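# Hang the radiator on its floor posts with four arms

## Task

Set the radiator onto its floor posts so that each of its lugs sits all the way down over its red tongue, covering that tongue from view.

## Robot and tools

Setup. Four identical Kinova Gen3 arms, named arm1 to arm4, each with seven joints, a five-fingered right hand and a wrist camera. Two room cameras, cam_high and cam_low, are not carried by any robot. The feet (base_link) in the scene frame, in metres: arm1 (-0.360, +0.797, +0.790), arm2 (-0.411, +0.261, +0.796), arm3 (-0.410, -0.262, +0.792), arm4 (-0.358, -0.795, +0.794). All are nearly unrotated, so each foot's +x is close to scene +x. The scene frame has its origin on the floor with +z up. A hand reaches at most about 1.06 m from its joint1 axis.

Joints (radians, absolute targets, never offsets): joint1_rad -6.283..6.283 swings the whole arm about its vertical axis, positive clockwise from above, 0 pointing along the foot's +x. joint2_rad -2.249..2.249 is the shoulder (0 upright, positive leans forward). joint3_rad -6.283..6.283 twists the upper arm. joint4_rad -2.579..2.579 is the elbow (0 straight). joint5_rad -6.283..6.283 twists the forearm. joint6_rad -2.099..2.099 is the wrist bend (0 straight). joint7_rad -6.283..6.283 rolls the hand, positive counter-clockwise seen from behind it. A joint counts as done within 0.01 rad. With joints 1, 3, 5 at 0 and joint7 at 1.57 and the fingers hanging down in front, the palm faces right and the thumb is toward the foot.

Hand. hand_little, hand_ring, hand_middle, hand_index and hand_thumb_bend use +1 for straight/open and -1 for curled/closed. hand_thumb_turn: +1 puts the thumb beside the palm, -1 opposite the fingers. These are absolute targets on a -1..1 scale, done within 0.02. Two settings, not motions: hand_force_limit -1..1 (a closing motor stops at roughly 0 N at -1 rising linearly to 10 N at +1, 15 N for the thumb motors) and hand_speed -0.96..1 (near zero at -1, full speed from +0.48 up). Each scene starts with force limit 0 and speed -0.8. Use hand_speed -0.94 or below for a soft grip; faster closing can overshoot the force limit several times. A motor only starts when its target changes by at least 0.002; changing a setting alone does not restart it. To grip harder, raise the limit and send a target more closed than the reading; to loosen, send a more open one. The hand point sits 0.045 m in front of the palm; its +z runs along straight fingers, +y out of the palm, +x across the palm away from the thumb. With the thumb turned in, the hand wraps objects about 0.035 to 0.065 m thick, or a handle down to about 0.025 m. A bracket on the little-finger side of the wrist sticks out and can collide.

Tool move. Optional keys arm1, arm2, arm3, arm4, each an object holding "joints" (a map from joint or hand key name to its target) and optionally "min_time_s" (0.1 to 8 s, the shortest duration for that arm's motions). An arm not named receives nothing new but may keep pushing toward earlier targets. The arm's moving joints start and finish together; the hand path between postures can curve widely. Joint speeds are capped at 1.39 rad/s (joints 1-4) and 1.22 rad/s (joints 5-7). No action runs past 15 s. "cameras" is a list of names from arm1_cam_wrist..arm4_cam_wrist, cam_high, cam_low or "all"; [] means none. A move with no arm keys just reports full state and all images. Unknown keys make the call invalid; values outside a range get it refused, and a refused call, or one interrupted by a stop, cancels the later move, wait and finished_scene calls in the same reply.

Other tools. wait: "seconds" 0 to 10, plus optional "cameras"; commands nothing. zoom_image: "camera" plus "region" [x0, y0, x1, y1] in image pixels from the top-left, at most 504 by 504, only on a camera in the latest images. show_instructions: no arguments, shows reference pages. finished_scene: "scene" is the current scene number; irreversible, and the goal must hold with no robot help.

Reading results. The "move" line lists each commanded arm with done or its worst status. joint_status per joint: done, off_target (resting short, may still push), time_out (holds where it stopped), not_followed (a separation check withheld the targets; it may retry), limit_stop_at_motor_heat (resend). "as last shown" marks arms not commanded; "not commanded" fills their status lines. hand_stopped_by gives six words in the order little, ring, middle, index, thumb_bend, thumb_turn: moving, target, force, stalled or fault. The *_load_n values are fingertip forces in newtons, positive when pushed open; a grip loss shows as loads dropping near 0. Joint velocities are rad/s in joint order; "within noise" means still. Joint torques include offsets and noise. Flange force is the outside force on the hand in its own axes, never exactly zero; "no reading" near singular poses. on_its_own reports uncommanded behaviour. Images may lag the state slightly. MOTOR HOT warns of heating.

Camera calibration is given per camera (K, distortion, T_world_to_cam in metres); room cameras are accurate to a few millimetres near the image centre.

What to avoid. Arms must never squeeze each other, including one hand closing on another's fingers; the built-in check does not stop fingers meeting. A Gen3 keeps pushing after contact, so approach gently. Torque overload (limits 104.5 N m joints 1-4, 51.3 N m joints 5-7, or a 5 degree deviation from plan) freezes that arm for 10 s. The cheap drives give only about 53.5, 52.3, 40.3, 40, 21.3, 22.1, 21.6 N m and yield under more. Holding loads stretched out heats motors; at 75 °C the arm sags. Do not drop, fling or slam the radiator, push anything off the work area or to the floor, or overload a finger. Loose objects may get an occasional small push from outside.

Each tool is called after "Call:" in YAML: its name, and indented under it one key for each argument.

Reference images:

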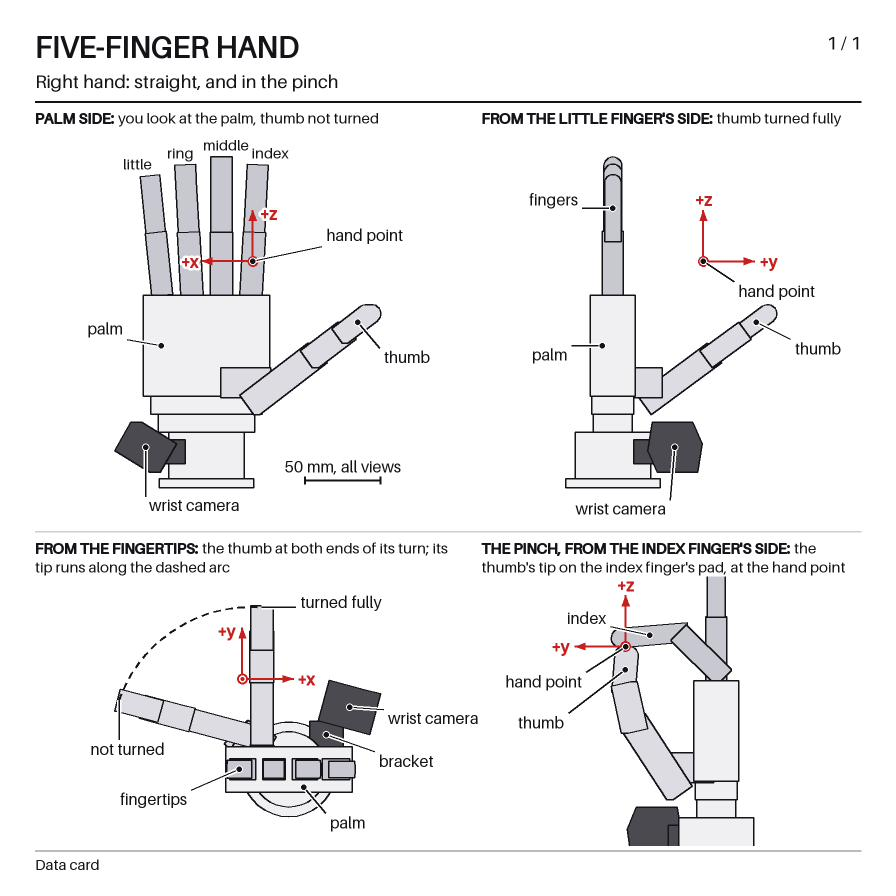

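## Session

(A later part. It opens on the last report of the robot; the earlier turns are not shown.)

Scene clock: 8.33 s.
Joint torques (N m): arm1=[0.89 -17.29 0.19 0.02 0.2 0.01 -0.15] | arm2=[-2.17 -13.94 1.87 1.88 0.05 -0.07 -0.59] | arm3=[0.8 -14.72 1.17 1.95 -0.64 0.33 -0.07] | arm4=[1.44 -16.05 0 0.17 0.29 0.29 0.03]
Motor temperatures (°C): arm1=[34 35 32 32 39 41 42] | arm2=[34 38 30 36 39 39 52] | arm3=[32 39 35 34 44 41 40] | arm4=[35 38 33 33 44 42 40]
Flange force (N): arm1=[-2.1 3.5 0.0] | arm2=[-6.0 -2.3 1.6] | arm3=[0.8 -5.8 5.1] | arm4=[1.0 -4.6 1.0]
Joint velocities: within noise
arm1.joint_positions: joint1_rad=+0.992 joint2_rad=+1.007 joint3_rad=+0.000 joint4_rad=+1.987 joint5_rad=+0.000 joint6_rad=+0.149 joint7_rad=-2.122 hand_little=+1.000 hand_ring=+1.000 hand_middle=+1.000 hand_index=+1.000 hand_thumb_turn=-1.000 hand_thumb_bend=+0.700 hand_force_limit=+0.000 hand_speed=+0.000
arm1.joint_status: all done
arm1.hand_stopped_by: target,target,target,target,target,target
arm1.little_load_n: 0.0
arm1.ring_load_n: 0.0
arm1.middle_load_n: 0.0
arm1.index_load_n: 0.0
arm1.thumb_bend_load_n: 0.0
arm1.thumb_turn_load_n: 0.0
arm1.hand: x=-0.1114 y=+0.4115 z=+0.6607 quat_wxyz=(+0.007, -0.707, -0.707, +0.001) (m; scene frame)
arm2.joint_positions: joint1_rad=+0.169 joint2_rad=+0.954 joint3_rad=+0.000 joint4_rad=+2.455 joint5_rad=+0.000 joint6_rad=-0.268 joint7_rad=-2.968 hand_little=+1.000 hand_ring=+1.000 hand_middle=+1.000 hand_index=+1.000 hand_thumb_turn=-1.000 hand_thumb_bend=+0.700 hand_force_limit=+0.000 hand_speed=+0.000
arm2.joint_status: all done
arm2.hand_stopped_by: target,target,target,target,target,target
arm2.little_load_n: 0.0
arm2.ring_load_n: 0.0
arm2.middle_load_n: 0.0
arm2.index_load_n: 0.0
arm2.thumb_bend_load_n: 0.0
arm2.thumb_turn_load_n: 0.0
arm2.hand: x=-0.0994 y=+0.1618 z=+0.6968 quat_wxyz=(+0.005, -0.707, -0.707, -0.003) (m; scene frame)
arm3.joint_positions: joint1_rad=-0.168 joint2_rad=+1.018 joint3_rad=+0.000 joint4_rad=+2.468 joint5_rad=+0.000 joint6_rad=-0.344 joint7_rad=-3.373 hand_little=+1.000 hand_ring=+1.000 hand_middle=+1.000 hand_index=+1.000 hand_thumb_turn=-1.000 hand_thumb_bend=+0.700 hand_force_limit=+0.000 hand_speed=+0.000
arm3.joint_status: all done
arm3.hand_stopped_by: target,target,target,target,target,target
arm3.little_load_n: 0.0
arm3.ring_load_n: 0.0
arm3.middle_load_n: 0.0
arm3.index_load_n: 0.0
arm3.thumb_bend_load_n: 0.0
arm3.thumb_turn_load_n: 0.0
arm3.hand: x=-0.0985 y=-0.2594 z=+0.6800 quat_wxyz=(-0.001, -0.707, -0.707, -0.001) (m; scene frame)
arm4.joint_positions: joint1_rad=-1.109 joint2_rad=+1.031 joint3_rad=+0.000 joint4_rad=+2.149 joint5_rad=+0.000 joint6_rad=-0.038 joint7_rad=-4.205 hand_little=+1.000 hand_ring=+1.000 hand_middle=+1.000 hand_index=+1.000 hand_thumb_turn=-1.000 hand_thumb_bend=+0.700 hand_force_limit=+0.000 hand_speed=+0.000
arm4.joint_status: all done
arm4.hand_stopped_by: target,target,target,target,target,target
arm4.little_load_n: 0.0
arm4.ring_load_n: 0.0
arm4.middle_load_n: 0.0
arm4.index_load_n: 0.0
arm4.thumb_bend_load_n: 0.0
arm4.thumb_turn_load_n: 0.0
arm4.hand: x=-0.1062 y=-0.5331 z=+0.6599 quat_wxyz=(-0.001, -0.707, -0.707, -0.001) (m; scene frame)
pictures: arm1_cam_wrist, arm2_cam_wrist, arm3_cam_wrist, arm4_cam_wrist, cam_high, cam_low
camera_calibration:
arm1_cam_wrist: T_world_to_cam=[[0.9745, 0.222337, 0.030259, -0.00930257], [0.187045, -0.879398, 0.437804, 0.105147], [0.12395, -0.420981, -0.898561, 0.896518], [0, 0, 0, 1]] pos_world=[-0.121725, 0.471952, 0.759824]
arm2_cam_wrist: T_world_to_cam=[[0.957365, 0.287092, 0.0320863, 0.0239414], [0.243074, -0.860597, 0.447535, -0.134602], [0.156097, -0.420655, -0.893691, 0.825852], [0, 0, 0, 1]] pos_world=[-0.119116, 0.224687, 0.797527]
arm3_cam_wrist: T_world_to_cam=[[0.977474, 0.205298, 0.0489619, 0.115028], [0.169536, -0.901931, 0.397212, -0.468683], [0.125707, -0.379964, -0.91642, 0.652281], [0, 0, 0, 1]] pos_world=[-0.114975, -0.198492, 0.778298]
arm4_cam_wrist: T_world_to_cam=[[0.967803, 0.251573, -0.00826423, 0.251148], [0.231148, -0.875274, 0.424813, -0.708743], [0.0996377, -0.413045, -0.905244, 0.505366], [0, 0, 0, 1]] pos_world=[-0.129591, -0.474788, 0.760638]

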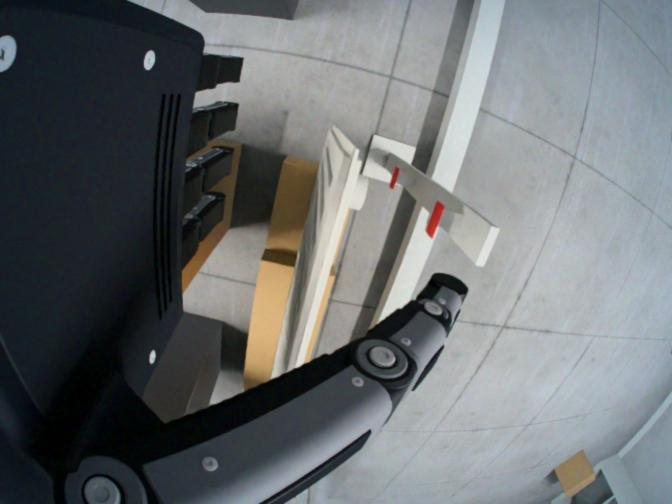

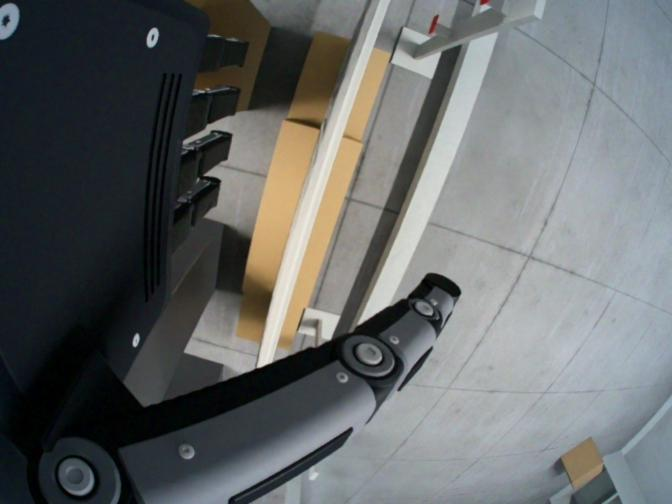

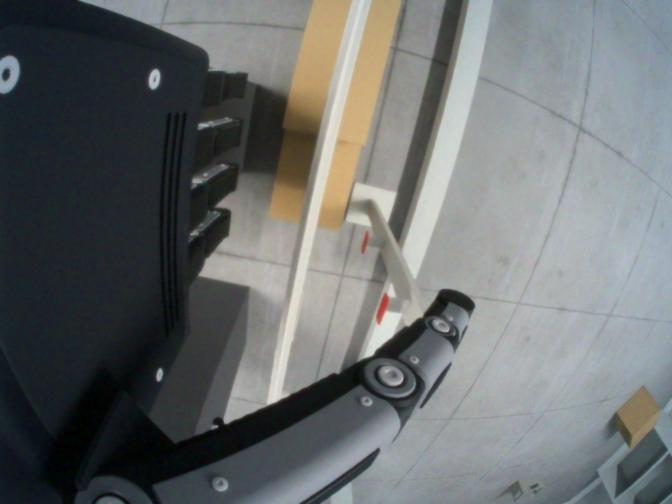

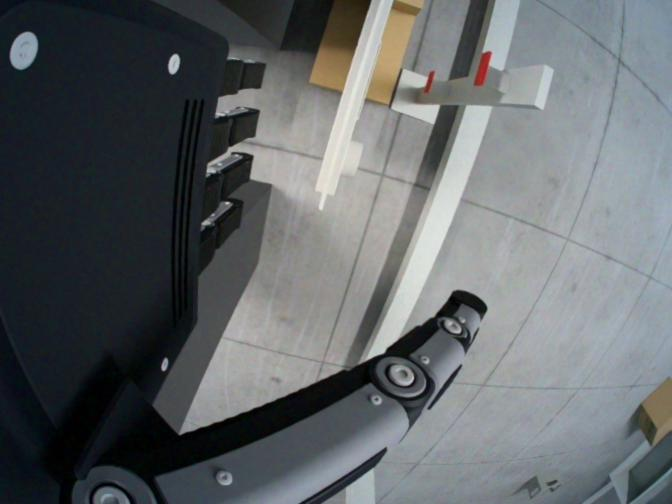

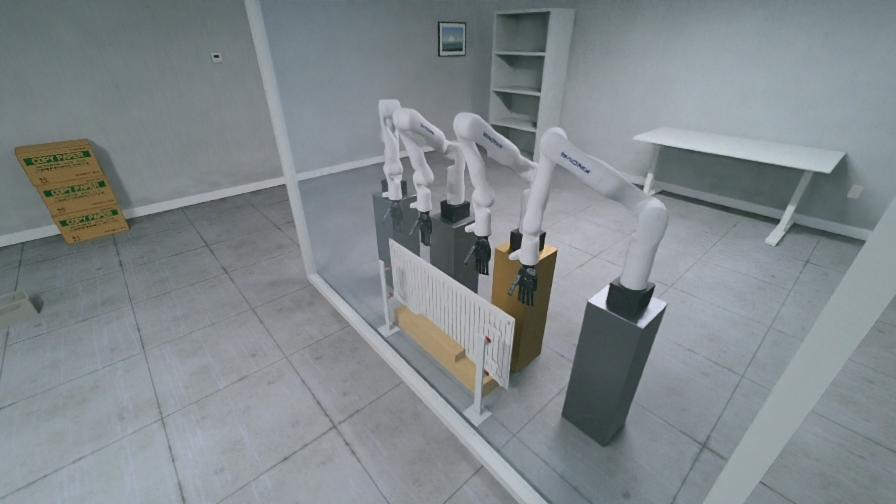

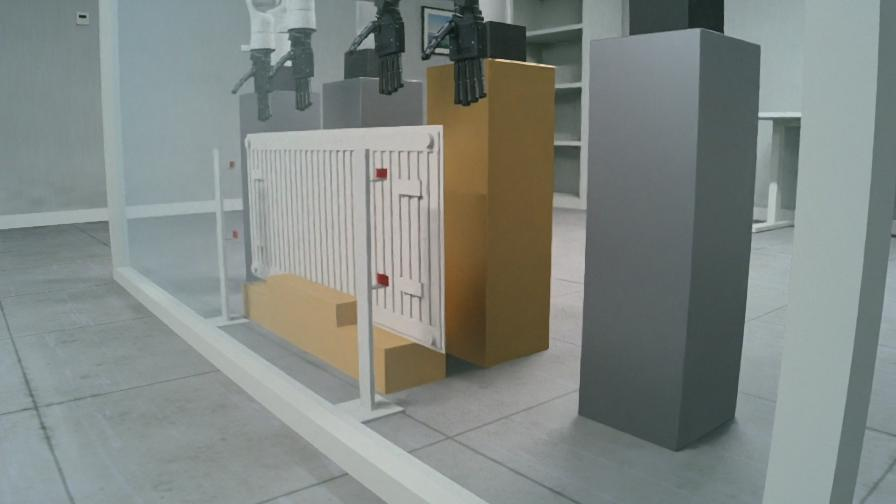

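Call:
move:
  arm1: {"joints":{"joint1_rad":0.93357,"joint2_rad":1.26319,"joint4_rad":1.79489,"joint6_rad":0.08351,"joint7_rad":-2.20652,"hand_thumb_bend":0.8},"min_time_s":4}
  arm2: {"joints":{"joint1_rad":0.16327,"joint2_rad":1.36113,"joint4_rad":2.22026,"joint6_rad":-0.4398,"joint7_rad":-3.00082,"hand_thumb_bend":0.8},"min_time_s":4}
  arm3: {"joints":{"joint1_rad":-0.17307,"joint2_rad":1.38519,"joint4_rad":2.27695,"joint6_rad":-0.52055,"joint7_rad":-3.40516,"hand_thumb_bend":0.8},"min_time_s":4}
  arm4: {"joints":{"joint1_rad":-1.11185,"joint2_rad":1.29748,"joint4_rad":1.98034,"joint6_rad":-0.13623,"joint7_rad":-4.23394,"hand_thumb_bend":0.8},"min_time_s":4}
  cameras: ["arm1_cam_wrist","arm2_cam_wrist","arm3_cam_wrist","arm4_cam_wrist","cam_low"]

Scene clock: 25.03 s.
Joint torques (N m): arm1=[0.93 -18.76 0.2 0.59 0.19 0.02 -0.17] | arm2=[-2.2 -15.68 1.9 3.21 0.05 -0.06 -0.6] | arm3=[0.81 -15.91 1.19 3.26 -0.66 0.35 -0.09] | arm4=[1.46 -17.26 0.07 0.98 0.29 0.3 0.06]
Motor temperatures (°C): arm1=[34 35 32 32 39 41 42] | arm2=[34 38 30 36 39 39 52] | arm3=[32 38 35 34 44 41 40] | arm4=[35 37 33 33 44 42 40]
Flange force (N): arm1=[-1.9 3.7 0.9] | arm2=[-4.5 -2.0 0.9] | arm3=[0.5 -5.7 2.6] | arm4=[0.7 -4.4 0.6]
move: arm1 done; arm2 done; arm3 done; arm4 done
Joint velocities: within noise
arm1.joint_positions: joint1_rad=+0.934 joint2_rad=+1.263 joint3_rad=+0.000 joint4_rad=+1.795 joint5_rad=+0.000 joint6_rad=+0.084 joint7_rad=-2.207 hand_little=+1.000 hand_ring=+1.000 hand_middle=+1.000 hand_index=+1.000 hand_thumb_turn=-1.000 hand_thumb_bend=+0.800 hand_force_limit=+0.000 hand_speed=+0.000
arm1.joint_status: all done
arm1.hand_stopped_by: target,target,target,target,target,target
arm1.little_load_n: 0.0
arm1.ring_load_n: 0.5
arm1.middle_load_n: 0.0
arm1.index_load_n: 0.0
arm1.thumb_bend_load_n: 0.0
arm1.thumb_turn_load_n: 0.0
arm1.hand: x=-0.0785 y=+0.4017 z=+0.5602 quat_wxyz=(+0.007, -0.716, -0.698, +0.001) (m; scene frame)
arm2.joint_positions: joint1_rad=+0.163 joint2_rad=+1.361 joint3_rad=+0.000 joint4_rad=+2.220 joint5_rad=+0.000 joint6_rad=-0.440 joint7_rad=-3.001 hand_little=+1.000 hand_ring=+1.000 hand_middle=+1.000 hand_index=+1.000 hand_thumb_turn=-1.000 hand_thumb_bend=+0.800 hand_force_limit=+0.000 hand_speed=+0.000
arm2.joint_status: all done
arm2.hand_stopped_by: target,target,target,target,target,target
arm2.little_load_n: 0.0
arm2.ring_load_n: 0.0
arm2.middle_load_n: 0.0
arm2.index_load_n: 0.0
arm2.thumb_bend_load_n: 0.0
arm2.thumb_turn_load_n: 0.0
arm2.hand: x=-0.0828 y=+0.1605 z=+0.5598 quat_wxyz=(+0.005, -0.716, -0.698, -0.003) (m; scene frame)
arm3.joint_positions: joint1_rad=-0.173 joint2_rad=+1.385 joint3_rad=+0.000 joint4_rad=+2.277 joint5_rad=+0.000 joint6_rad=-0.521 joint7_rad=-3.405 hand_little=+1.000 hand_ring=+1.000 hand_middle=+1.000 hand_index=+1.000 hand_thumb_turn=-1.000 hand_thumb_bend=+0.800 hand_force_limit=+0.000 hand_speed=+0.000
arm3.joint_status: all done
arm3.hand_stopped_by: target,target,target,target,target,target
arm3.little_load_n: 0.0
arm3.ring_load_n: 0.0
arm3.middle_load_n: 0.0
arm3.index_load_n: 0.0
arm3.thumb_bend_load_n: 0.0
arm3.thumb_turn_load_n: 0.0
arm3.hand: x=-0.0942 y=-0.2584 z=+0.5600 quat_wxyz=(-0.001, -0.716, -0.698, -0.001) (m; scene frame)
arm4.joint_positions: joint1_rad=-1.112 joint2_rad=+1.297 joint3_rad=+0.000 joint4_rad=+1.980 joint5_rad=+0.000 joint6_rad=-0.136 joint7_rad=-4.234 hand_little=+1.000 hand_ring=+1.000 hand_middle=+1.000 hand_index=+1.000 hand_thumb_turn=-1.000 hand_thumb_bend=+0.800 hand_force_limit=+0.000 hand_speed=+0.000
arm4.joint_status: all done
arm4.hand_stopped_by: target,target,target,target,target,target
arm4.little_load_n: 0.0
arm4.ring_load_n: 0.5
arm4.middle_load_n: 0.0
arm4.index_load_n: 0.0
arm4.thumb_bend_load_n: 0.0
arm4.thumb_turn_load_n: 0.0
arm4.hand: x=-0.1010 y=-0.5223 z=+0.5600 quat_wxyz=(-0.001, -0.716, -0.698, -0.001) (m; scene frame)
pictures: arm1_cam_wrist, arm2_cam_wrist, arm3_cam_wrist, arm4_cam_wrist, cam_low
camera_calibration:
arm1_cam_wrist: T_world_to_cam=[[0.980064, 0.196406, 0.0299894, -0.0250717], [0.163731, -0.883906, 0.438067, 0.134227], [0.112547, -0.424423, -0.898442, 0.798461], [0, 0, 0, 1]] pos_world=[-0.0872692, 0.462453, 0.659322]
arm2_cam_wrist: T_world_to_cam=[[0.96464, 0.261655, 0.0317102, 0.0177022], [0.220383, -0.866714, 0.44748, -0.0793733], [0.144569, -0.424669, -0.893732, 0.699956], [0, 0, 0, 1]] pos_world=[-0.100776, 0.223824, 0.660529]
arm3_cam_wrist: T_world_to_cam=[[0.982549, 0.17941, 0.049076, 0.110225], [0.145617, -0.906122, 0.397163, -0.424237], [0.115724, -0.383086, -0.916435, 0.540372], [0, 0, 0, 1]] pos_world=[-0.109059, -0.197177, 0.658298]
arm4_cam_wrist: T_world_to_cam=[[0.974139, 0.225798, -0.00826411, 0.229721], [0.207853, -0.881179, 0.424641, -0.663269], [0.0886009, -0.415378, -0.905324, 0.416523], [0, 0, 0, 1]] pos_world=[-0.122822, -0.463316, 0.660638]

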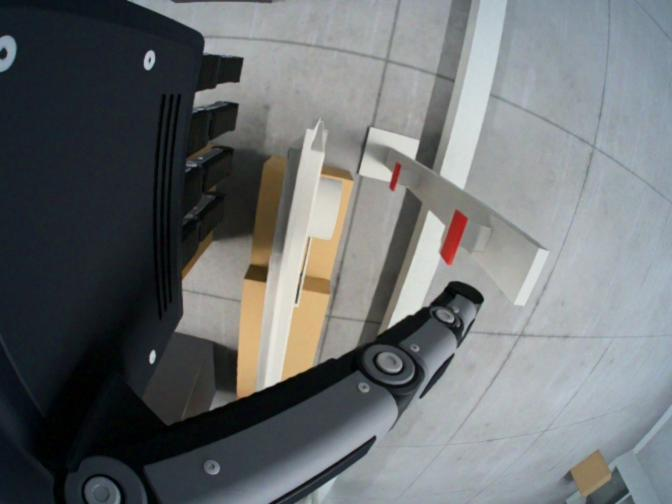

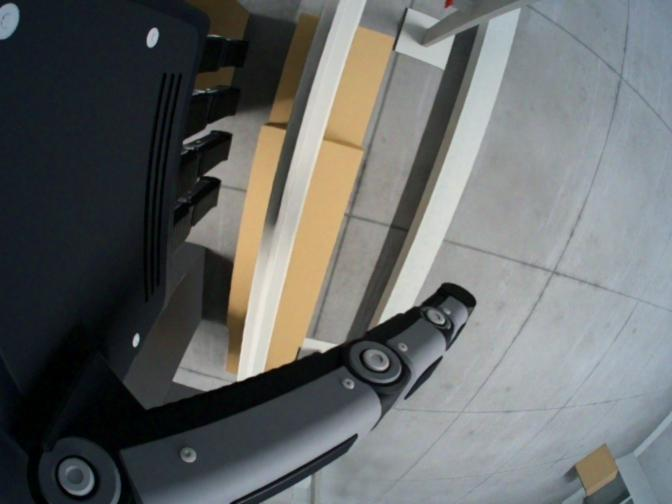

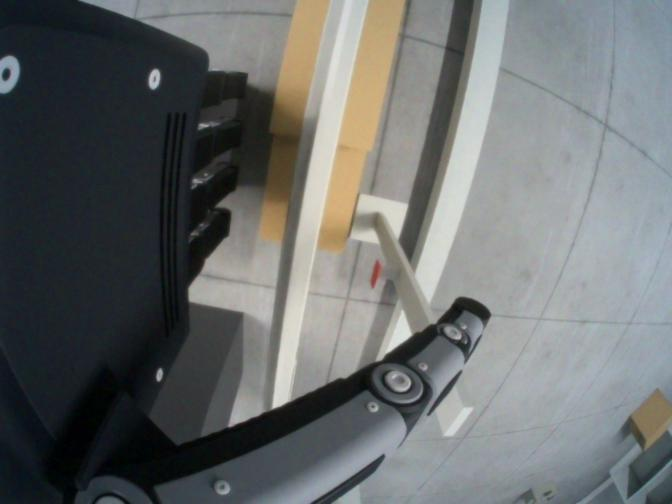

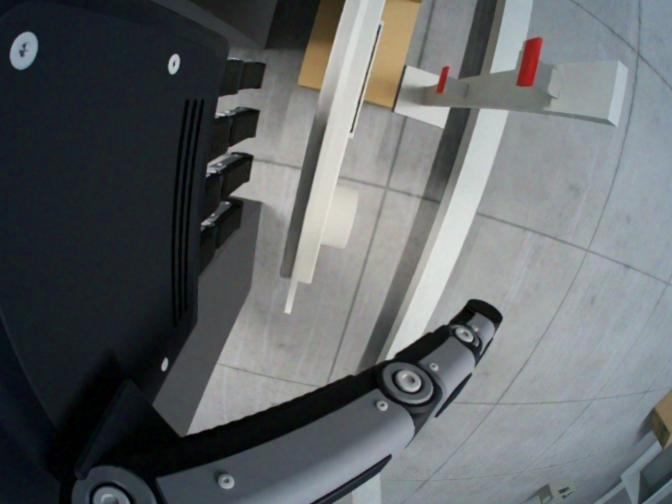

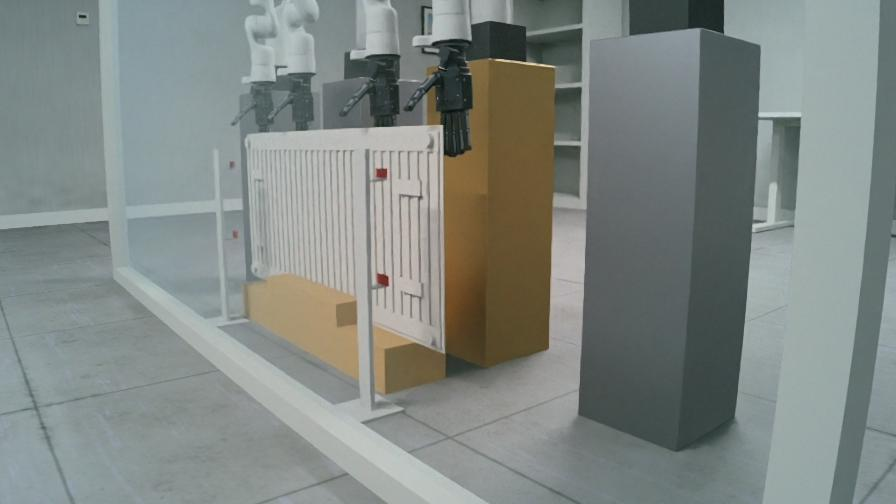

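Call:
zoom_image:
  camera: "arm1_cam_wrist"
  region: [270, 100, 390, 260]

Call:
zoom_image:
  camera: "arm4_cam_wrist"
  region: [260, 160, 400, 320]

Scaled by 3.150 from the camera's 672x504 image, which has a finer 960x720 frame.

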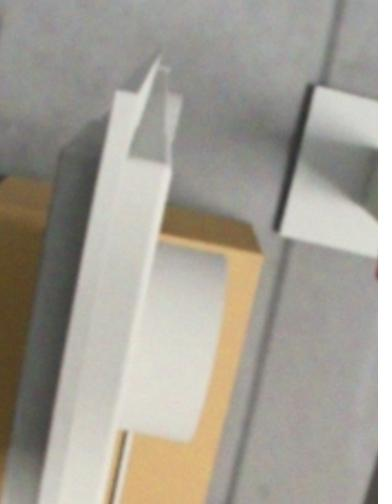

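Scaled by 3.150 from the camera's 672x504 image, which has a finer 960x720 frame.

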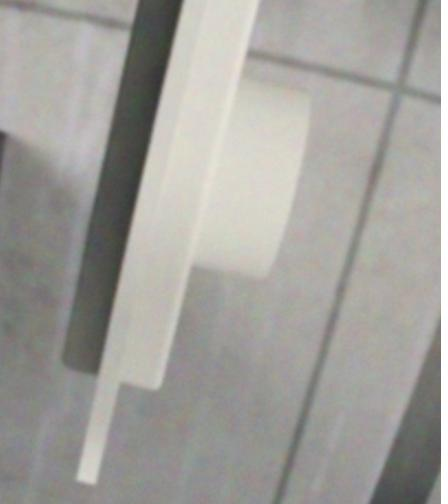

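Call:
move:
  arm1: {"joints":{"joint1_rad":0.92668,"joint2_rad":1.40752,"joint4_rad":1.70949,"joint6_rad":0.02458,"joint7_rad":-2.21341},"min_time_s":3}
  arm2: {"joints":{"joint2_rad":1.51517,"joint4_rad":2.09654,"joint6_rad":-0.47012},"min_time_s":3}
  arm3: {"joints":{"joint2_rad":1.53867,"joint4_rad":2.14939,"joint6_rad":-0.54647},"min_time_s":3}
  arm4: {"joints":{"joint2_rad":1.44782,"joint4_rad":1.87009,"joint6_rad":-0.17632},"min_time_s":3}
  cameras: ["arm1_cam_wrist","arm2_cam_wrist","arm3_cam_wrist","arm4_cam_wrist","cam_low"]

Scene clock: 32.50 s.
Joint torques (N m): arm1=[0.94 -18.85 0.28 1.12 0.2 0.02 -0.17] | arm2=[-2.2 -15.78 1.87 3.4 0.05 -0.07 -0.61] | arm3=[0.8 -15.97 1.14 3.43 -0.64 0.33 -0.1] | arm4=[1.43 -17.44 0.08 1.32 0.3 0.31 0.04]
Motor temperatures (°C): arm1=[34 35 32 32 39 41 42] | arm2=[34 38 30 36 39 39 52] | arm3=[32 38 35 34 44 41 40] | arm4=[35 37 33 33 44 42 40]
Flange force (N): arm1=[-2.0 3.8 1.4] | arm2=[-4.3 -1.8 0.5] | arm3=[0.5 -5.1 1.5] | arm4=[0.7 -4.2 0.3]
move: arm1 done; arm2 done; arm3 done; arm4 done
Joint velocities: within noise
arm1.joint_positions: joint1_rad=+0.927 joint2_rad=+1.407 joint3_rad=+0.000 joint4_rad=+1.709 joint5_rad=+0.000 joint6_rad=+0.025 joint7_rad=-2.213 hand_little=+1.000 hand_ring=+1.000 hand_middle=+1.000 hand_index=+1.000 hand_thumb_turn=-1.000 hand_thumb_bend=+0.800 hand_force_limit=+0.000 hand_speed=+0.000
arm1.joint_status: all done
arm1.hand_stopped_by: target,target,target,target,target,target
arm1.little_load_n: 0.0
arm1.ring_load_n: 0.0
arm1.middle_load_n: 0.0
arm1.index_load_n: 0.0
arm1.thumb_bend_load_n: 0.0
arm1.thumb_turn_load_n: 0.0
arm1.hand: x=-0.0792 y=+0.4073 z=+0.5003 quat_wxyz=(+0.007, -0.716, -0.698, +0.001) (m; scene frame)
arm2.joint_positions: joint1_rad=+0.163 joint2_rad=+1.515 joint3_rad=+0.000 joint4_rad=+2.097 joint5_rad=+0.000 joint6_rad=-0.470 joint7_rad=-3.001 hand_little=+1.000 hand_ring=+1.000 hand_middle=+1.000 hand_index=+1.000 hand_thumb_turn=-1.000 hand_thumb_bend=+0.800 hand_force_limit=+0.000 hand_speed=+0.000
arm2.joint_status: all done
arm2.hand_stopped_by: target,target,target,target,target,target
arm2.little_load_n: 0.0
arm2.ring_load_n: 0.0
arm2.middle_load_n: 0.0
arm2.index_load_n: 0.0
arm2.thumb_bend_load_n: 0.0
arm2.thumb_turn_load_n: 0.0
arm2.hand: x=-0.0829 y=+0.1612 z=+0.4998 quat_wxyz=(+0.005, -0.716, -0.698, -0.003) (m; scene frame)
arm3.joint_positions: joint1_rad=-0.173 joint2_rad=+1.539 joint3_rad=+0.000 joint4_rad=+2.149 joint5_rad=+0.000 joint6_rad=-0.546 joint7_rad=-3.405 hand_little=+1.000 hand_ring=+1.000 hand_middle=+1.000 hand_index=+1.000 hand_thumb_turn=-1.000 hand_thumb_bend=+0.800 hand_force_limit=+0.000 hand_speed=+0.000
arm3.joint_status: all done
arm3.hand_stopped_by: target,target,target,target,target,target
arm3.little_load_n: 0.0
arm3.ring_load_n: 0.0
arm3.middle_load_n: 0.0
arm3.index_load_n: 0.0
arm3.thumb_bend_load_n: 0.0
arm3.thumb_turn_load_n: 0.0
arm3.hand: x=-0.0941 y=-0.2584 z=+0.5000 quat_wxyz=(-0.001, -0.716, -0.698, -0.001) (m; scene frame)
arm4.joint_positions: joint1_rad=-1.112 joint2_rad=+1.448 joint3_rad=+0.000 joint4_rad=+1.870 joint5_rad=+0.000 joint6_rad=-0.176 joint7_rad=-4.234 hand_little=+1.000 hand_ring=+1.000 hand_middle=+1.000 hand_index=+1.000 hand_thumb_turn=-1.000 hand_thumb_bend=+0.800 hand_force_limit=+0.000 hand_speed=+0.000
arm4.joint_status: all done
arm4.hand_stopped_by: target,target,target,target,target,target
arm4.little_load_n: 0.0
arm4.ring_load_n: 0.0
arm4.middle_load_n: 0.0
arm4.index_load_n: 0.0
arm4.thumb_bend_load_n: 0.0
arm4.thumb_turn_load_n: 0.0
arm4.hand: x=-0.1008 y=-0.5223 z=+0.5000 quat_wxyz=(-0.001, -0.716, -0.698, -0.001) (m; scene frame)
pictures: arm1_cam_wrist, arm2_cam_wrist, arm3_cam_wrist, arm4_cam_wrist, cam_low
camera_calibration:
arm1_cam_wrist: T_world_to_cam=[[0.980064, 0.196406, 0.0299894, -0.0237872], [0.163731, -0.883906, 0.438067, 0.165515], [0.112547, -0.424423, -0.898442, 0.747088], [0, 0, 0, 1]] pos_world=[-0.0878692, 0.468053, 0.599422]
arm2_cam_wrist: T_world_to_cam=[[0.96464, 0.261655, 0.0317102, 0.0195181], [0.220383, -0.866714, 0.44748, -0.0518958], [0.144569, -0.424669, -0.893732, 0.646644], [0, 0, 0, 1]] pos_world=[-0.100876, 0.224524, 0.600529]
arm3_cam_wrist: T_world_to_cam=[[0.982563, 0.179366, 0.0489697, 0.113225], [0.145609, -0.906093, 0.397233, -0.400444], [0.115621, -0.383175, -0.916411, 0.485343], [0, 0, 0, 1]] pos_world=[-0.109059, -0.197177, 0.598298]
arm4_cam_wrist: T_world_to_cam=[[0.974131, 0.225837, -0.00817537, 0.229092], [0.20785, -0.881171, 0.42466, -0.637819], [0.0887002, -0.415374, -0.905316, 0.362203], [0, 0, 0, 1]] pos_world=[-0.122723, -0.463316, 0.600638]

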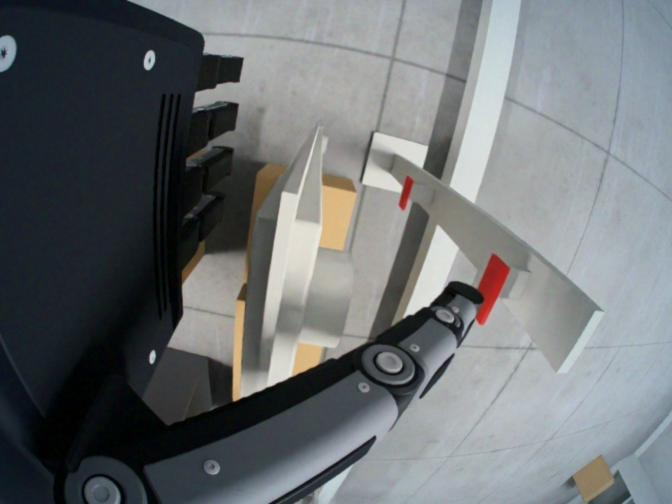

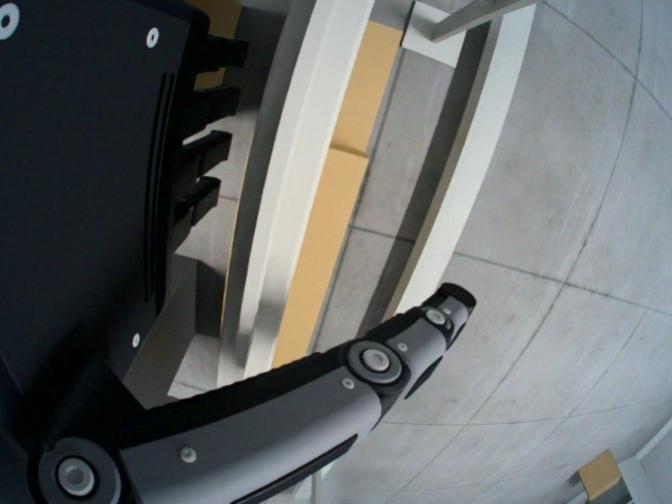

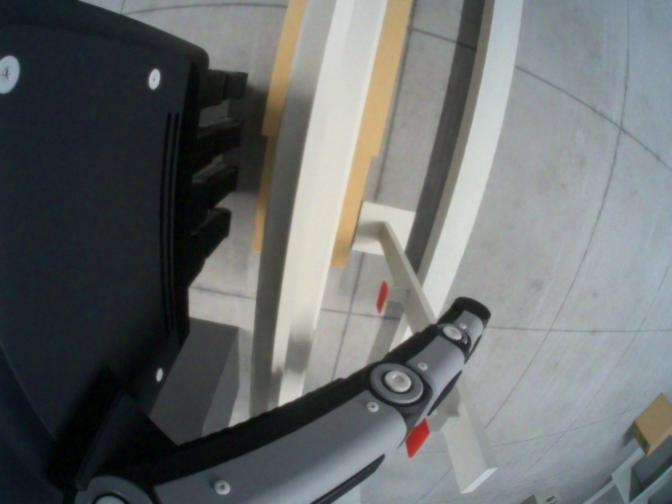

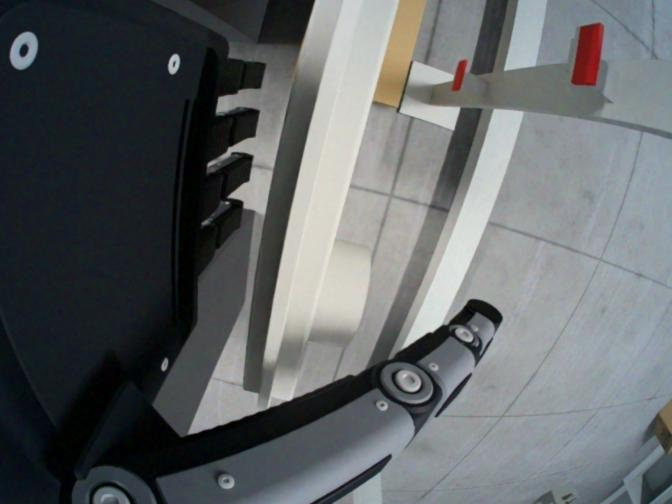

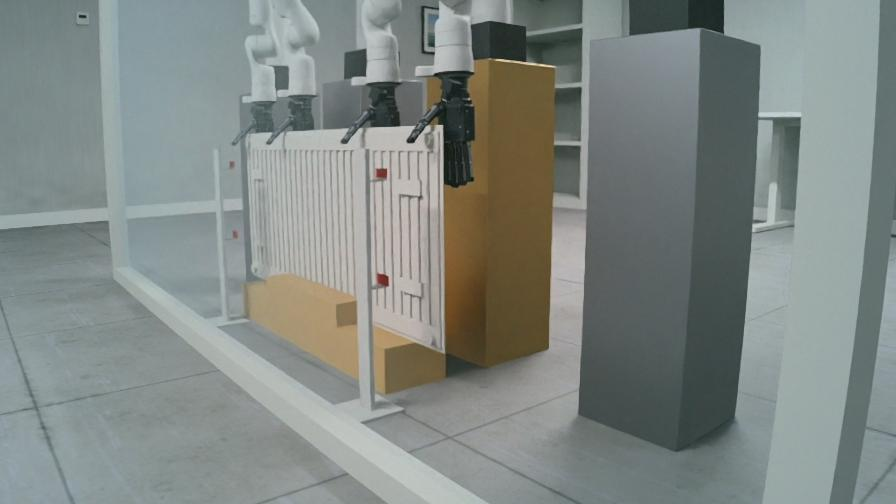

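Call:
zoom_image:
  camera: "cam_low"
  region: [390, 100, 490, 200]

Call:
zoom_image:
  camera: "cam_low"
  region: [220, 90, 340, 210]

Scaled by 5.040 from the camera's 896x504 image, which has a finer 1280x720 frame.

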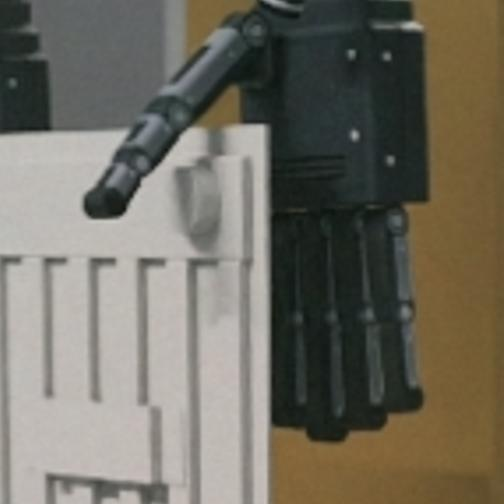

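Scaled by 4.200 from the camera's 896x504 image, which has a finer 1280x720 frame.

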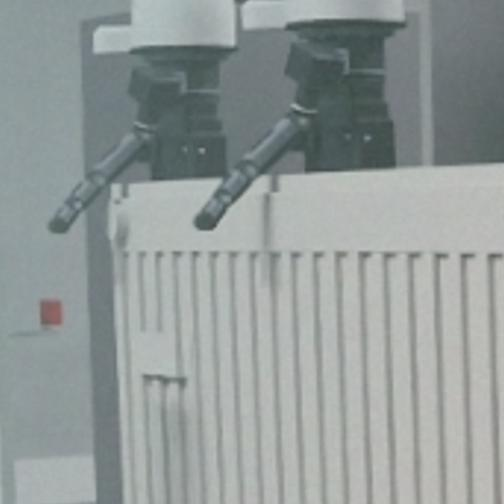

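Call:
move:
  arm1: {"joints":{"joint1_rad":0.88956,"joint2_rad":1.40885,"joint4_rad":1.67307,"joint6_rad":0.05967,"joint7_rad":-2.25053},"min_time_s":2.5}
  arm2: {"joints":{"joint1_rad":0.15513,"joint2_rad":1.49922,"joint4_rad":2.05995,"joint6_rad":-0.41758,"joint7_rad":-3.00896},"min_time_s":2.5}
  arm3: {"joints":{"joint1_rad":-0.16079,"joint2_rad":1.51913,"joint4_rad":2.11351,"joint6_rad":-0.49105,"joint7_rad":-3.39288},"min_time_s":2.5}
  arm4: {"joints":{"joint1_rad":-1.08872,"joint2_rad":1.44574,"joint4_rad":1.85345,"joint6_rad":-0.1576,"joint7_rad":-4.21081},"min_time_s":2.5}
  cameras: ["arm1_cam_wrist","arm2_cam_wrist","arm3_cam_wrist","arm4_cam_wrist"]

Scene clock: 39.40 s.
Joint torques (N m): arm1=[0.71 -19.28 -0.05 0.66 0.19 -0.08 -0.17] | arm2=[-2.17 -16.18 1.85 3.01 0.06 -0.11 -0.6] | arm3=[0.81 -16.47 1.17 3 -0.65 0.29 -0.09] | arm4=[1.47 -17.66 0.06 1.12 0.31 0.28 0.05]
Motor temperatures (°C): arm1=[34 35 32 32 39 41 42] | arm2=[34 38 30 36 39 39 52] | arm3=[32 38 35 34 44 41 40] | arm4=[35 37 33 33 44 42 40]
Flange force (N): arm1=[-2.0 3.3 1.3] | arm2=[-4.4 -1.6 0.5] | arm3=[0.5 -5.0 1.8] | arm4=[0.8 -4.3 0.4]
move: arm1 done; arm2 done; arm3 done; arm4 done
Joint velocities: within noise
arm1.joint_positions: joint1_rad=+0.890 joint2_rad=+1.409 joint3_rad=+0.000 joint4_rad=+1.673 joint5_rad=+0.000 joint6_rad=+0.060 joint7_rad=-2.251 hand_little=+1.000 hand_ring=+1.000 hand_middle=+1.000 hand_index=+1.000 hand_thumb_turn=-1.000 hand_thumb_bend=+0.800 hand_force_limit=+0.000 hand_speed=+0.000
arm1.joint_status: all done
arm1.hand_stopped_by: target,target,target,target,target,target
arm1.little_load_n: 0.0
arm1.ring_load_n: 0.0
arm1.middle_load_n: 0.0
arm1.index_load_n: 0.0
arm1.thumb_bend_load_n: 0.0
arm1.thumb_turn_load_n: 0.0
arm1.hand: x=-0.0592 y=+0.4071 z=+0.4999 quat_wxyz=(+0.007, -0.716, -0.698, +0.001) (m; scene frame)
arm2.joint_positions: joint1_rad=+0.155 joint2_rad=+1.499 joint3_rad=+0.000 joint4_rad=+2.060 joint5_rad=+0.000 joint6_rad=-0.418 joint7_rad=-3.009 hand_little=+1.000 hand_ring=+1.000 hand_middle=+1.000 hand_index=+1.000 hand_thumb_turn=-1.000 hand_thumb_bend=+0.800 hand_force_limit=+0.000 hand_speed=+0.000
arm2.joint_status: all done
arm2.hand_stopped_by: target,target,target,target,target,target
arm2.little_load_n: 0.0
arm2.ring_load_n: 0.0
arm2.middle_load_n: 0.0
arm2.index_load_n: 0.0
arm2.thumb_bend_load_n: 0.0
arm2.thumb_turn_load_n: 0.0
arm2.hand: x=-0.0680 y=+0.1611 z=+0.4993 quat_wxyz=(+0.005, -0.716, -0.698, -0.003) (m; scene frame)
arm3.joint_positions: joint1_rad=-0.161 joint2_rad=+1.519 joint3_rad=+0.000 joint4_rad=+2.114 joint5_rad=+0.000 joint6_rad=-0.491 joint7_rad=-3.393 hand_little=+1.000 hand_ring=+1.000 hand_middle=+1.000 hand_index=+1.000 hand_thumb_turn=-1.000 hand_thumb_bend=+0.800 hand_force_limit=+0.000 hand_speed=+0.000
arm3.joint_status: all done
arm3.hand_stopped_by: target,target,target,target,target,target
arm3.little_load_n: 0.0
arm3.ring_load_n: 0.0
arm3.middle_load_n: 0.0
arm3.index_load_n: 0.0
arm3.thumb_bend_load_n: 0.0
arm3.thumb_turn_load_n: 0.0
arm3.hand: x=-0.0792 y=-0.2583 z=+0.4996 quat_wxyz=(-0.001, -0.716, -0.698, -0.001) (m; scene frame)
arm4.joint_positions: joint1_rad=-1.089 joint2_rad=+1.446 joint3_rad=+0.000 joint4_rad=+1.853 joint5_rad=+0.000 joint6_rad=-0.158 joint7_rad=-4.211 hand_little=+1.000 hand_ring=+1.000 hand_middle=+1.000 hand_index=+1.000 hand_thumb_turn=-1.000 hand_thumb_bend=+0.800 hand_force_limit=+0.000 hand_speed=+0.000
arm4.joint_status: all done
arm4.hand_stopped_by: target,target,target,target,target,target
arm4.little_load_n: 0.0
arm4.ring_load_n: 0.0
arm4.middle_load_n: 0.0
arm4.index_load_n: 0.0
arm4.thumb_bend_load_n: 0.0
arm4.thumb_turn_load_n: 0.0
arm4.hand: x=-0.0910 y=-0.5220 z=+0.4999 quat_wxyz=(-0.001, -0.716, -0.698, -0.001) (m; scene frame)
pictures: arm1_cam_wrist, arm2_cam_wrist, arm3_cam_wrist, arm4_cam_wrist
camera_calibration:
arm1_cam_wrist: T_world_to_cam=[[0.980064, 0.196406, 0.0299894, -0.0432392], [0.163731, -0.883906, 0.438067, 0.162255], [0.112547, -0.424423, -0.898442, 0.744404], [0, 0, 0, 1]] pos_world=[-0.0679692, 0.467853, 0.599022]
arm2_cam_wrist: T_world_to_cam=[[0.964654, 0.261614, 0.0316239, 0.00524554], [0.220386, -0.866723, 0.44746, -0.0550731], [0.144471, -0.424675, -0.893745, 0.644091], [0, 0, 0, 1]] pos_world=[-0.0859752, 0.224424, 0.60013]
arm3_cam_wrist: T_world_to_cam=[[0.982549, 0.17941, 0.049076, 0.098513], [0.145617, -0.906122, 0.397163, -0.402237], [0.115724, -0.383086, -0.916435, 0.483372], [0, 0, 0, 1]] pos_world=[-0.0941588, -0.196977, 0.597898]
arm4_cam_wrist: T_world_to_cam=[[0.974141, 0.225788, -0.00828398, 0.219447], [0.207845, -0.881142, 0.424722, -0.639725], [0.0885979, -0.415461, -0.905286, 0.361339], [0, 0, 0, 1]] pos_world=[-0.112822, -0.463115, 0.600638]

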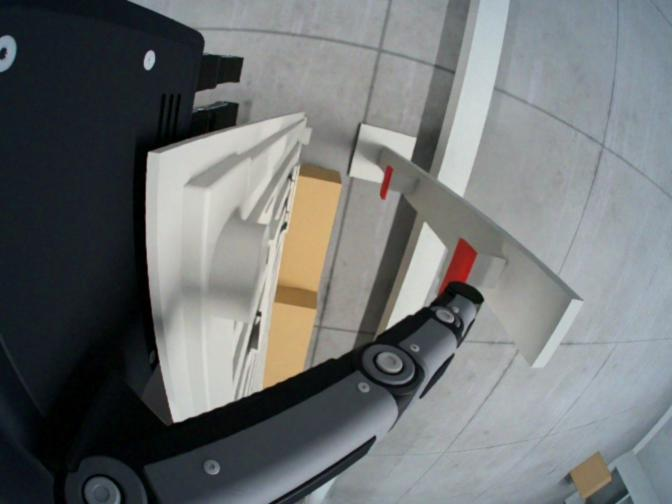

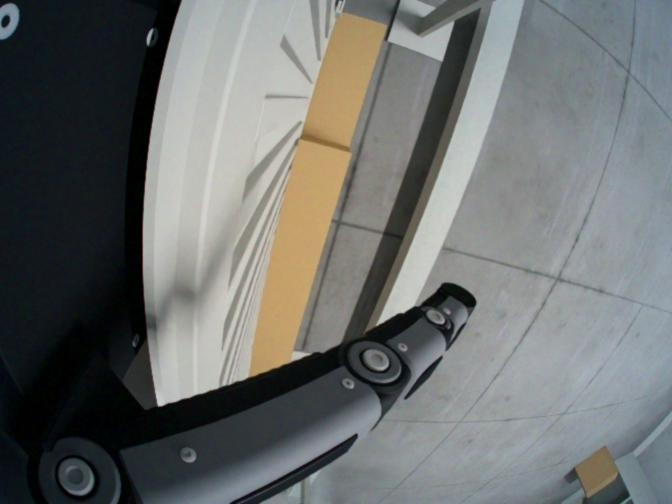

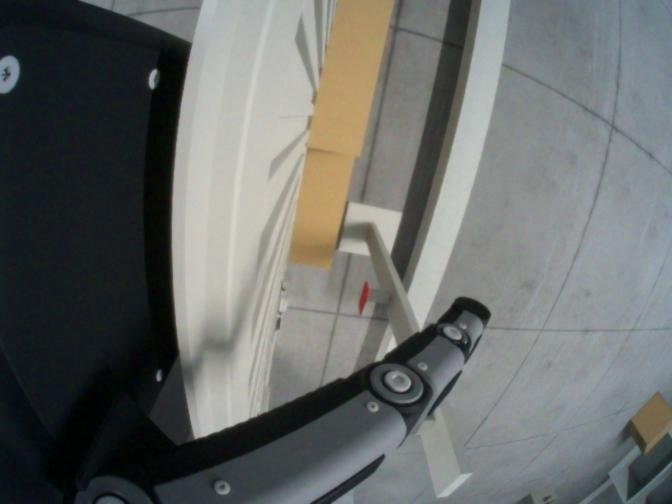

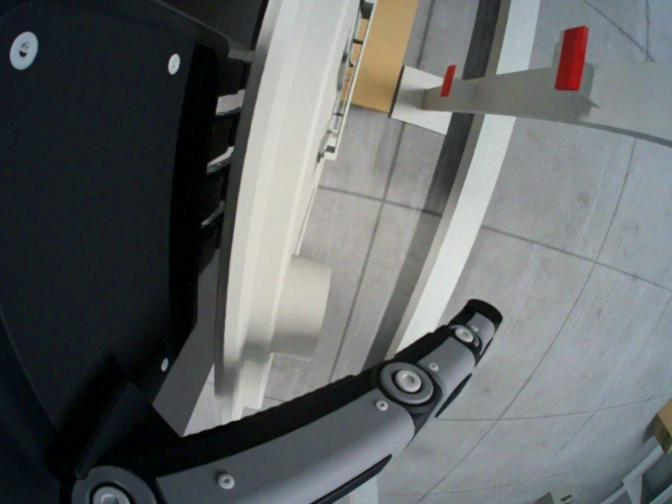

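Call:
move:
  arm1: {"joints":{"joint1_rad":0.88214,"joint2_rad":1.40912,"joint4_rad":1.66579,"joint6_rad":0.06669,"joint7_rad":-2.25795},"min_time_s":1.5}
  arm2: {"joints":{"joint1_rad":0.15405,"joint2_rad":1.49709,"joint4_rad":2.05507,"joint6_rad":-0.41057,"joint7_rad":-3.01004},"min_time_s":1.5}
  arm3: {"joints":{"joint1_rad":-0.15751,"joint2_rad":1.51392,"joint4_rad":2.10394,"joint6_rad":-0.47627,"joint7_rad":-3.3896},"min_time_s":1.5}
  arm4: {"joints":{"joint1_rad":-1.07947,"joint2_rad":1.44491,"joint4_rad":1.84679,"joint6_rad":-0.15011,"joint7_rad":-4.20156},"min_time_s":1.5}

Scene clock: 42.33 s.
Joint torques (N m): arm1=[0.3 -19.69 -0.6 -0.03 0.15 -0.37 -0.14] | arm2=[-2.24 -17.02 1.69 2.07 0.02 -0.55 -0.65] | arm3=[0.89 -16.89 1.36 2.51 -0.7 0.11 -0.12] | arm4=[1.47 -17.68 0.08 1.07 0.3 0.24 0.03]
Motor temperatures (°C): arm1=[34 35 32 32 39 41 42] | arm2=[34 38 30 36 39 39 52] | arm3=[32 38 35 34 44 41 40] | arm4=[35 37 33 33 44 42 40]
Flange force (N): arm1=[-1.7 1.9 0.9] | arm2=[-4.6 -3.2 0.4] | arm3=[0.7 -5.7 1.7] | arm4=[1.0 -4.1 0.3]
move: arm1 done; arm2 done; arm3 done; arm4 done
Joint velocities: within noise
arm1.joint_positions: joint1_rad=+0.882 joint2_rad=+1.409 joint3_rad=+0.000 joint4_rad=+1.666 joint5_rad=+0.000 joint6_rad=+0.067 joint7_rad=-2.258 hand_little=+1.000 hand_ring=+1.000 hand_middle=+1.000 hand_index=+1.000 hand_thumb_turn=-1.000 hand_thumb_bend=+0.800 hand_force_limit=+0.000 hand_speed=+0.000
arm1.joint_status: all done
arm1.hand_stopped_by: target,target,target,target,target,target
arm1.little_load_n: 0.0
arm1.ring_load_n: 0.0
arm1.middle_load_n: 0.0
arm1.index_load_n: 0.0
arm1.thumb_bend_load_n: 0.0
arm1.thumb_turn_load_n: 0.0
arm1.hand: x=-0.0552 y=+0.4072 z=+0.4999 quat_wxyz=(+0.007, -0.716, -0.698, +0.001) (m; scene frame)
arm2.joint_positions: joint1_rad=+0.154 joint2_rad=+1.497 joint3_rad=+0.000 joint4_rad=+2.055 joint5_rad=+0.000 joint6_rad=-0.411 joint7_rad=-3.010 hand_little=+1.000 hand_ring=+1.000 hand_middle=+1.000 hand_index=+1.000 hand_thumb_turn=-1.000 hand_thumb_bend=+0.800 hand_force_limit=+0.000 hand_speed=+0.000
arm2.joint_status: all done
arm2.hand_stopped_by: target,target,target,target,target,target
arm2.little_load_n: 0.0
arm2.ring_load_n: 0.0
arm2.middle_load_n: 0.0
arm2.index_load_n: 0.0
arm2.thumb_bend_load_n: 0.0
arm2.thumb_turn_load_n: 0.0
arm2.hand: x=-0.0660 y=+0.1611 z=+0.4993 quat_wxyz=(+0.005, -0.716, -0.698, -0.003) (m; scene frame)
arm3.joint_positions: joint1_rad=-0.158 joint2_rad=+1.514 joint3_rad=+0.000 joint4_rad=+2.104 joint5_rad=+0.000 joint6_rad=-0.476 joint7_rad=-3.390 hand_little=+1.000 hand_ring=+1.000 hand_middle=+1.000 hand_index=+1.000 hand_thumb_turn=-1.000 hand_thumb_bend=+0.800 hand_force_limit=+0.000 hand_speed=+0.000
arm3.joint_status: all done
arm3.hand_stopped_by: target,target,target,target,target,target
arm3.little_load_n: 0.0
arm3.ring_load_n: 0.0
arm3.middle_load_n: 0.0
arm3.index_load_n: 0.0
arm3.thumb_bend_load_n: 0.0
arm3.thumb_turn_load_n: 0.0
arm3.hand: x=-0.0752 y=-0.2583 z=+0.4996 quat_wxyz=(-0.001, -0.716, -0.698, -0.001) (m; scene frame)
arm4.joint_positions: joint1_rad=-1.079 joint2_rad=+1.445 joint3_rad=+0.000 joint4_rad=+1.847 joint5_rad=+0.000 joint6_rad=-0.150 joint7_rad=-4.202 hand_little=+1.000 hand_ring=+1.000 hand_middle=+1.000 hand_index=+1.000 hand_thumb_turn=-1.000 hand_thumb_bend=+0.800 hand_force_limit=+0.000 hand_speed=+0.000
arm4.joint_status: all done
arm4.hand_stopped_by: target,target,target,target,target,target
arm4.little_load_n: 0.0
arm4.ring_load_n: 0.0
arm4.middle_load_n: 0.0
arm4.index_load_n: 0.0
arm4.thumb_bend_load_n: 0.0
arm4.thumb_turn_load_n: 0.0
arm4.hand: x=-0.0870 y=-0.5220 z=+0.4999 quat_wxyz=(-0.001, -0.716, -0.698, -0.001) (m; scene frame)
pictures: none

Call:
move:
  arm3: {"joints":{"joint1_rad":-0.15915,"joint2_rad":1.51652,"joint4_rad":2.10873,"joint6_rad":-0.48366,"joint7_rad":-3.39124},"min_time_s":1.5}
  arm4: {"joints":{"joint1_rad":-1.07022,"joint2_rad":1.44408,"joint4_rad":1.84013,"joint6_rad":-0.14262,"joint7_rad":-4.19231},"min_time_s":1.5}

Scene clock: 45.40 s.
Joint torques (N m): arm1=[0.26 -19.66 -0.67 -0.03 0.16 -0.35 -0.16] | arm2=[-2.26 -17.02 1.68 2.06 0.02 -0.57 -0.67] | arm3=[0.83 -16.51 1.16 2.96 -0.65 0.34 -0.09] | arm4=[1.44 -17.79 0.05 1 0.29 0.27 0.06]
Motor temperatures (°C): arm1=[34 35 32 32 39 41 42] | arm2=[34 38 30 36 39 39 52] | arm3=[32 38 35 34 44 41 40] | arm4=[35 38 33 33 44 42 40]
Flange force (N): arm1=[-1.7 1.8 0.8] | arm2=[-4.6 -3.1 0.4] | arm3=[0.5 -5.1 1.8] | arm4=[0.8 -4.2 0.4]
move: arm3 done; arm4 done
Joint velocities: within noise
arm1, arm2: as last shown
arm1.middle_load_n: -0.5
arm3.joint_positions: joint1_rad=-0.159 joint2_rad=+1.517 joint3_rad=+0.000 joint4_rad=+2.109 joint5_rad=+0.000 joint6_rad=-0.484 joint7_rad=-3.391 hand_little=+1.000 hand_ring=+1.000 hand_middle=+1.000 hand_index=+1.000 hand_thumb_turn=-1.000 hand_thumb_bend=+0.800 hand_force_limit=+0.000 hand_speed=+0.000
arm3.joint_status: all done
arm3.hand_stopped_by: target,target,target,target,target,target
arm3.little_load_n: 0.0
arm3.ring_load_n: 0.0
arm3.middle_load_n: 0.0
arm3.index_load_n: 0.0
arm3.thumb_bend_load_n: 0.0
arm3.thumb_turn_load_n: 0.0
arm3.hand: x=-0.0772 y=-0.2583 z=+0.4996 quat_wxyz=(-0.001, -0.716, -0.698, -0.001) (m; scene frame)
arm4.joint_positions: joint1_rad=-1.070 joint2_rad=+1.444 joint3_rad=+0.000 joint4_rad=+1.840 joint5_rad=+0.000 joint6_rad=-0.143 joint7_rad=-4.192 hand_little=+1.000 hand_ring=+1.000 hand_middle=+1.000 hand_index=+1.000 hand_thumb_turn=-1.000 hand_thumb_bend=+0.800 hand_force_limit=+0.000 hand_speed=+0.000
arm4.joint_status: all done
arm4.hand_stopped_by: target,target,target,target,target,target
arm4.little_load_n: 0.0
arm4.ring_load_n: 0.0
arm4.middle_load_n: 0.0
arm4.index_load_n: 0.0
arm4.thumb_bend_load_n: 0.0
arm4.thumb_turn_load_n: 0.0
arm4.hand: x=-0.0830 y=-0.5220 z=+0.4999 quat_wxyz=(-0.001, -0.716, -0.698, -0.001) (m; scene frame)
pictures: none

Call:
move:
  arm4: {"joints":{"joint1_rad":-1.06328,"joint2_rad":1.44345,"joint4_rad":1.83514,"joint6_rad":-0.137,"joint7_rad":-4.18537},"min_time_s":1.2}
  cameras: ["arm4_cam_wrist"]

Scene clock: 47.17 s.
Joint torques (N m): arm1=[0.26 -19.65 -0.66 -0.07 0.17 -0.33 -0.19] | arm2=[-2.25 -17.01 1.7 2.11 0.03 -0.54 -0.67] | arm3=[0.82 -16.48 1.21 2.99 -0.63 0.3 -0.09] | arm4=[1.44 -17.82 0.05 0.95 0.29 0.27 0.05]
Motor temperatures (°C): arm1=[34 35 32 32 39 41 42] | arm2=[34 38 30 36 39 39 52] | arm3=[32 38 35 34 44 41 40] | arm4=[35 38 33 33 44 42 40]
Flange force (N): arm1=[-1.6 1.7 0.7] | arm2=[-4.6 -3.1 0.5] | arm3=[0.7 -4.9 1.8] | arm4=[0.9 -4.1 0.4]
move: arm4 done
Joint velocities: within noise
arm1, arm2, arm3: as last shown
arm1.little_load_n: -0.5
arm1.middle_load_n: 0.0
arm3.hand: x=-0.0773 y=-0.2583 z=+0.4996 quat_wxyz=(-0.001, -0.716, -0.698, -0.001) (m; scene frame)
arm4.joint_positions: joint1_rad=-1.063 joint2_rad=+1.443 joint3_rad=+0.000 joint4_rad=+1.835 joint5_rad=+0.000 joint6_rad=-0.137 joint7_rad=-4.185 hand_little=+1.000 hand_ring=+1.000 hand_middle=+1.000 hand_index=+1.000 hand_thumb_turn=-1.000 hand_thumb_bend=+0.800 hand_force_limit=+0.000 hand_speed=+0.000
arm4.joint_status: all done
arm4.hand_stopped_by: target,target,target,target,target,target
arm4.little_load_n: 0.0
arm4.ring_load_n: 0.0
arm4.middle_load_n: 0.0
arm4.index_load_n: 0.0
arm4.thumb_bend_load_n: 0.0
arm4.thumb_turn_load_n: 0.0
arm4.hand: x=-0.0800 y=-0.5220 z=+0.4999 quat_wxyz=(-0.001, -0.716, -0.698, -0.001) (m; scene frame)
pictures: arm4_cam_wrist
camera_calibration:
arm4_cam_wrist: T_world_to_cam=[[0.97414, 0.225796, -0.00826341, 0.208722], [0.207851, -0.88118, 0.424641, -0.64198], [0.0886009, -0.415378, -0.905324, 0.360426], [0, 0, 0, 1]] pos_world=[-0.101822, -0.463116, 0.600638]

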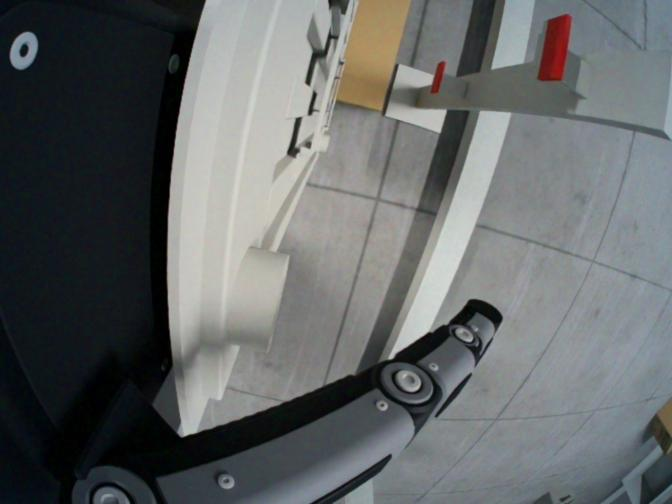

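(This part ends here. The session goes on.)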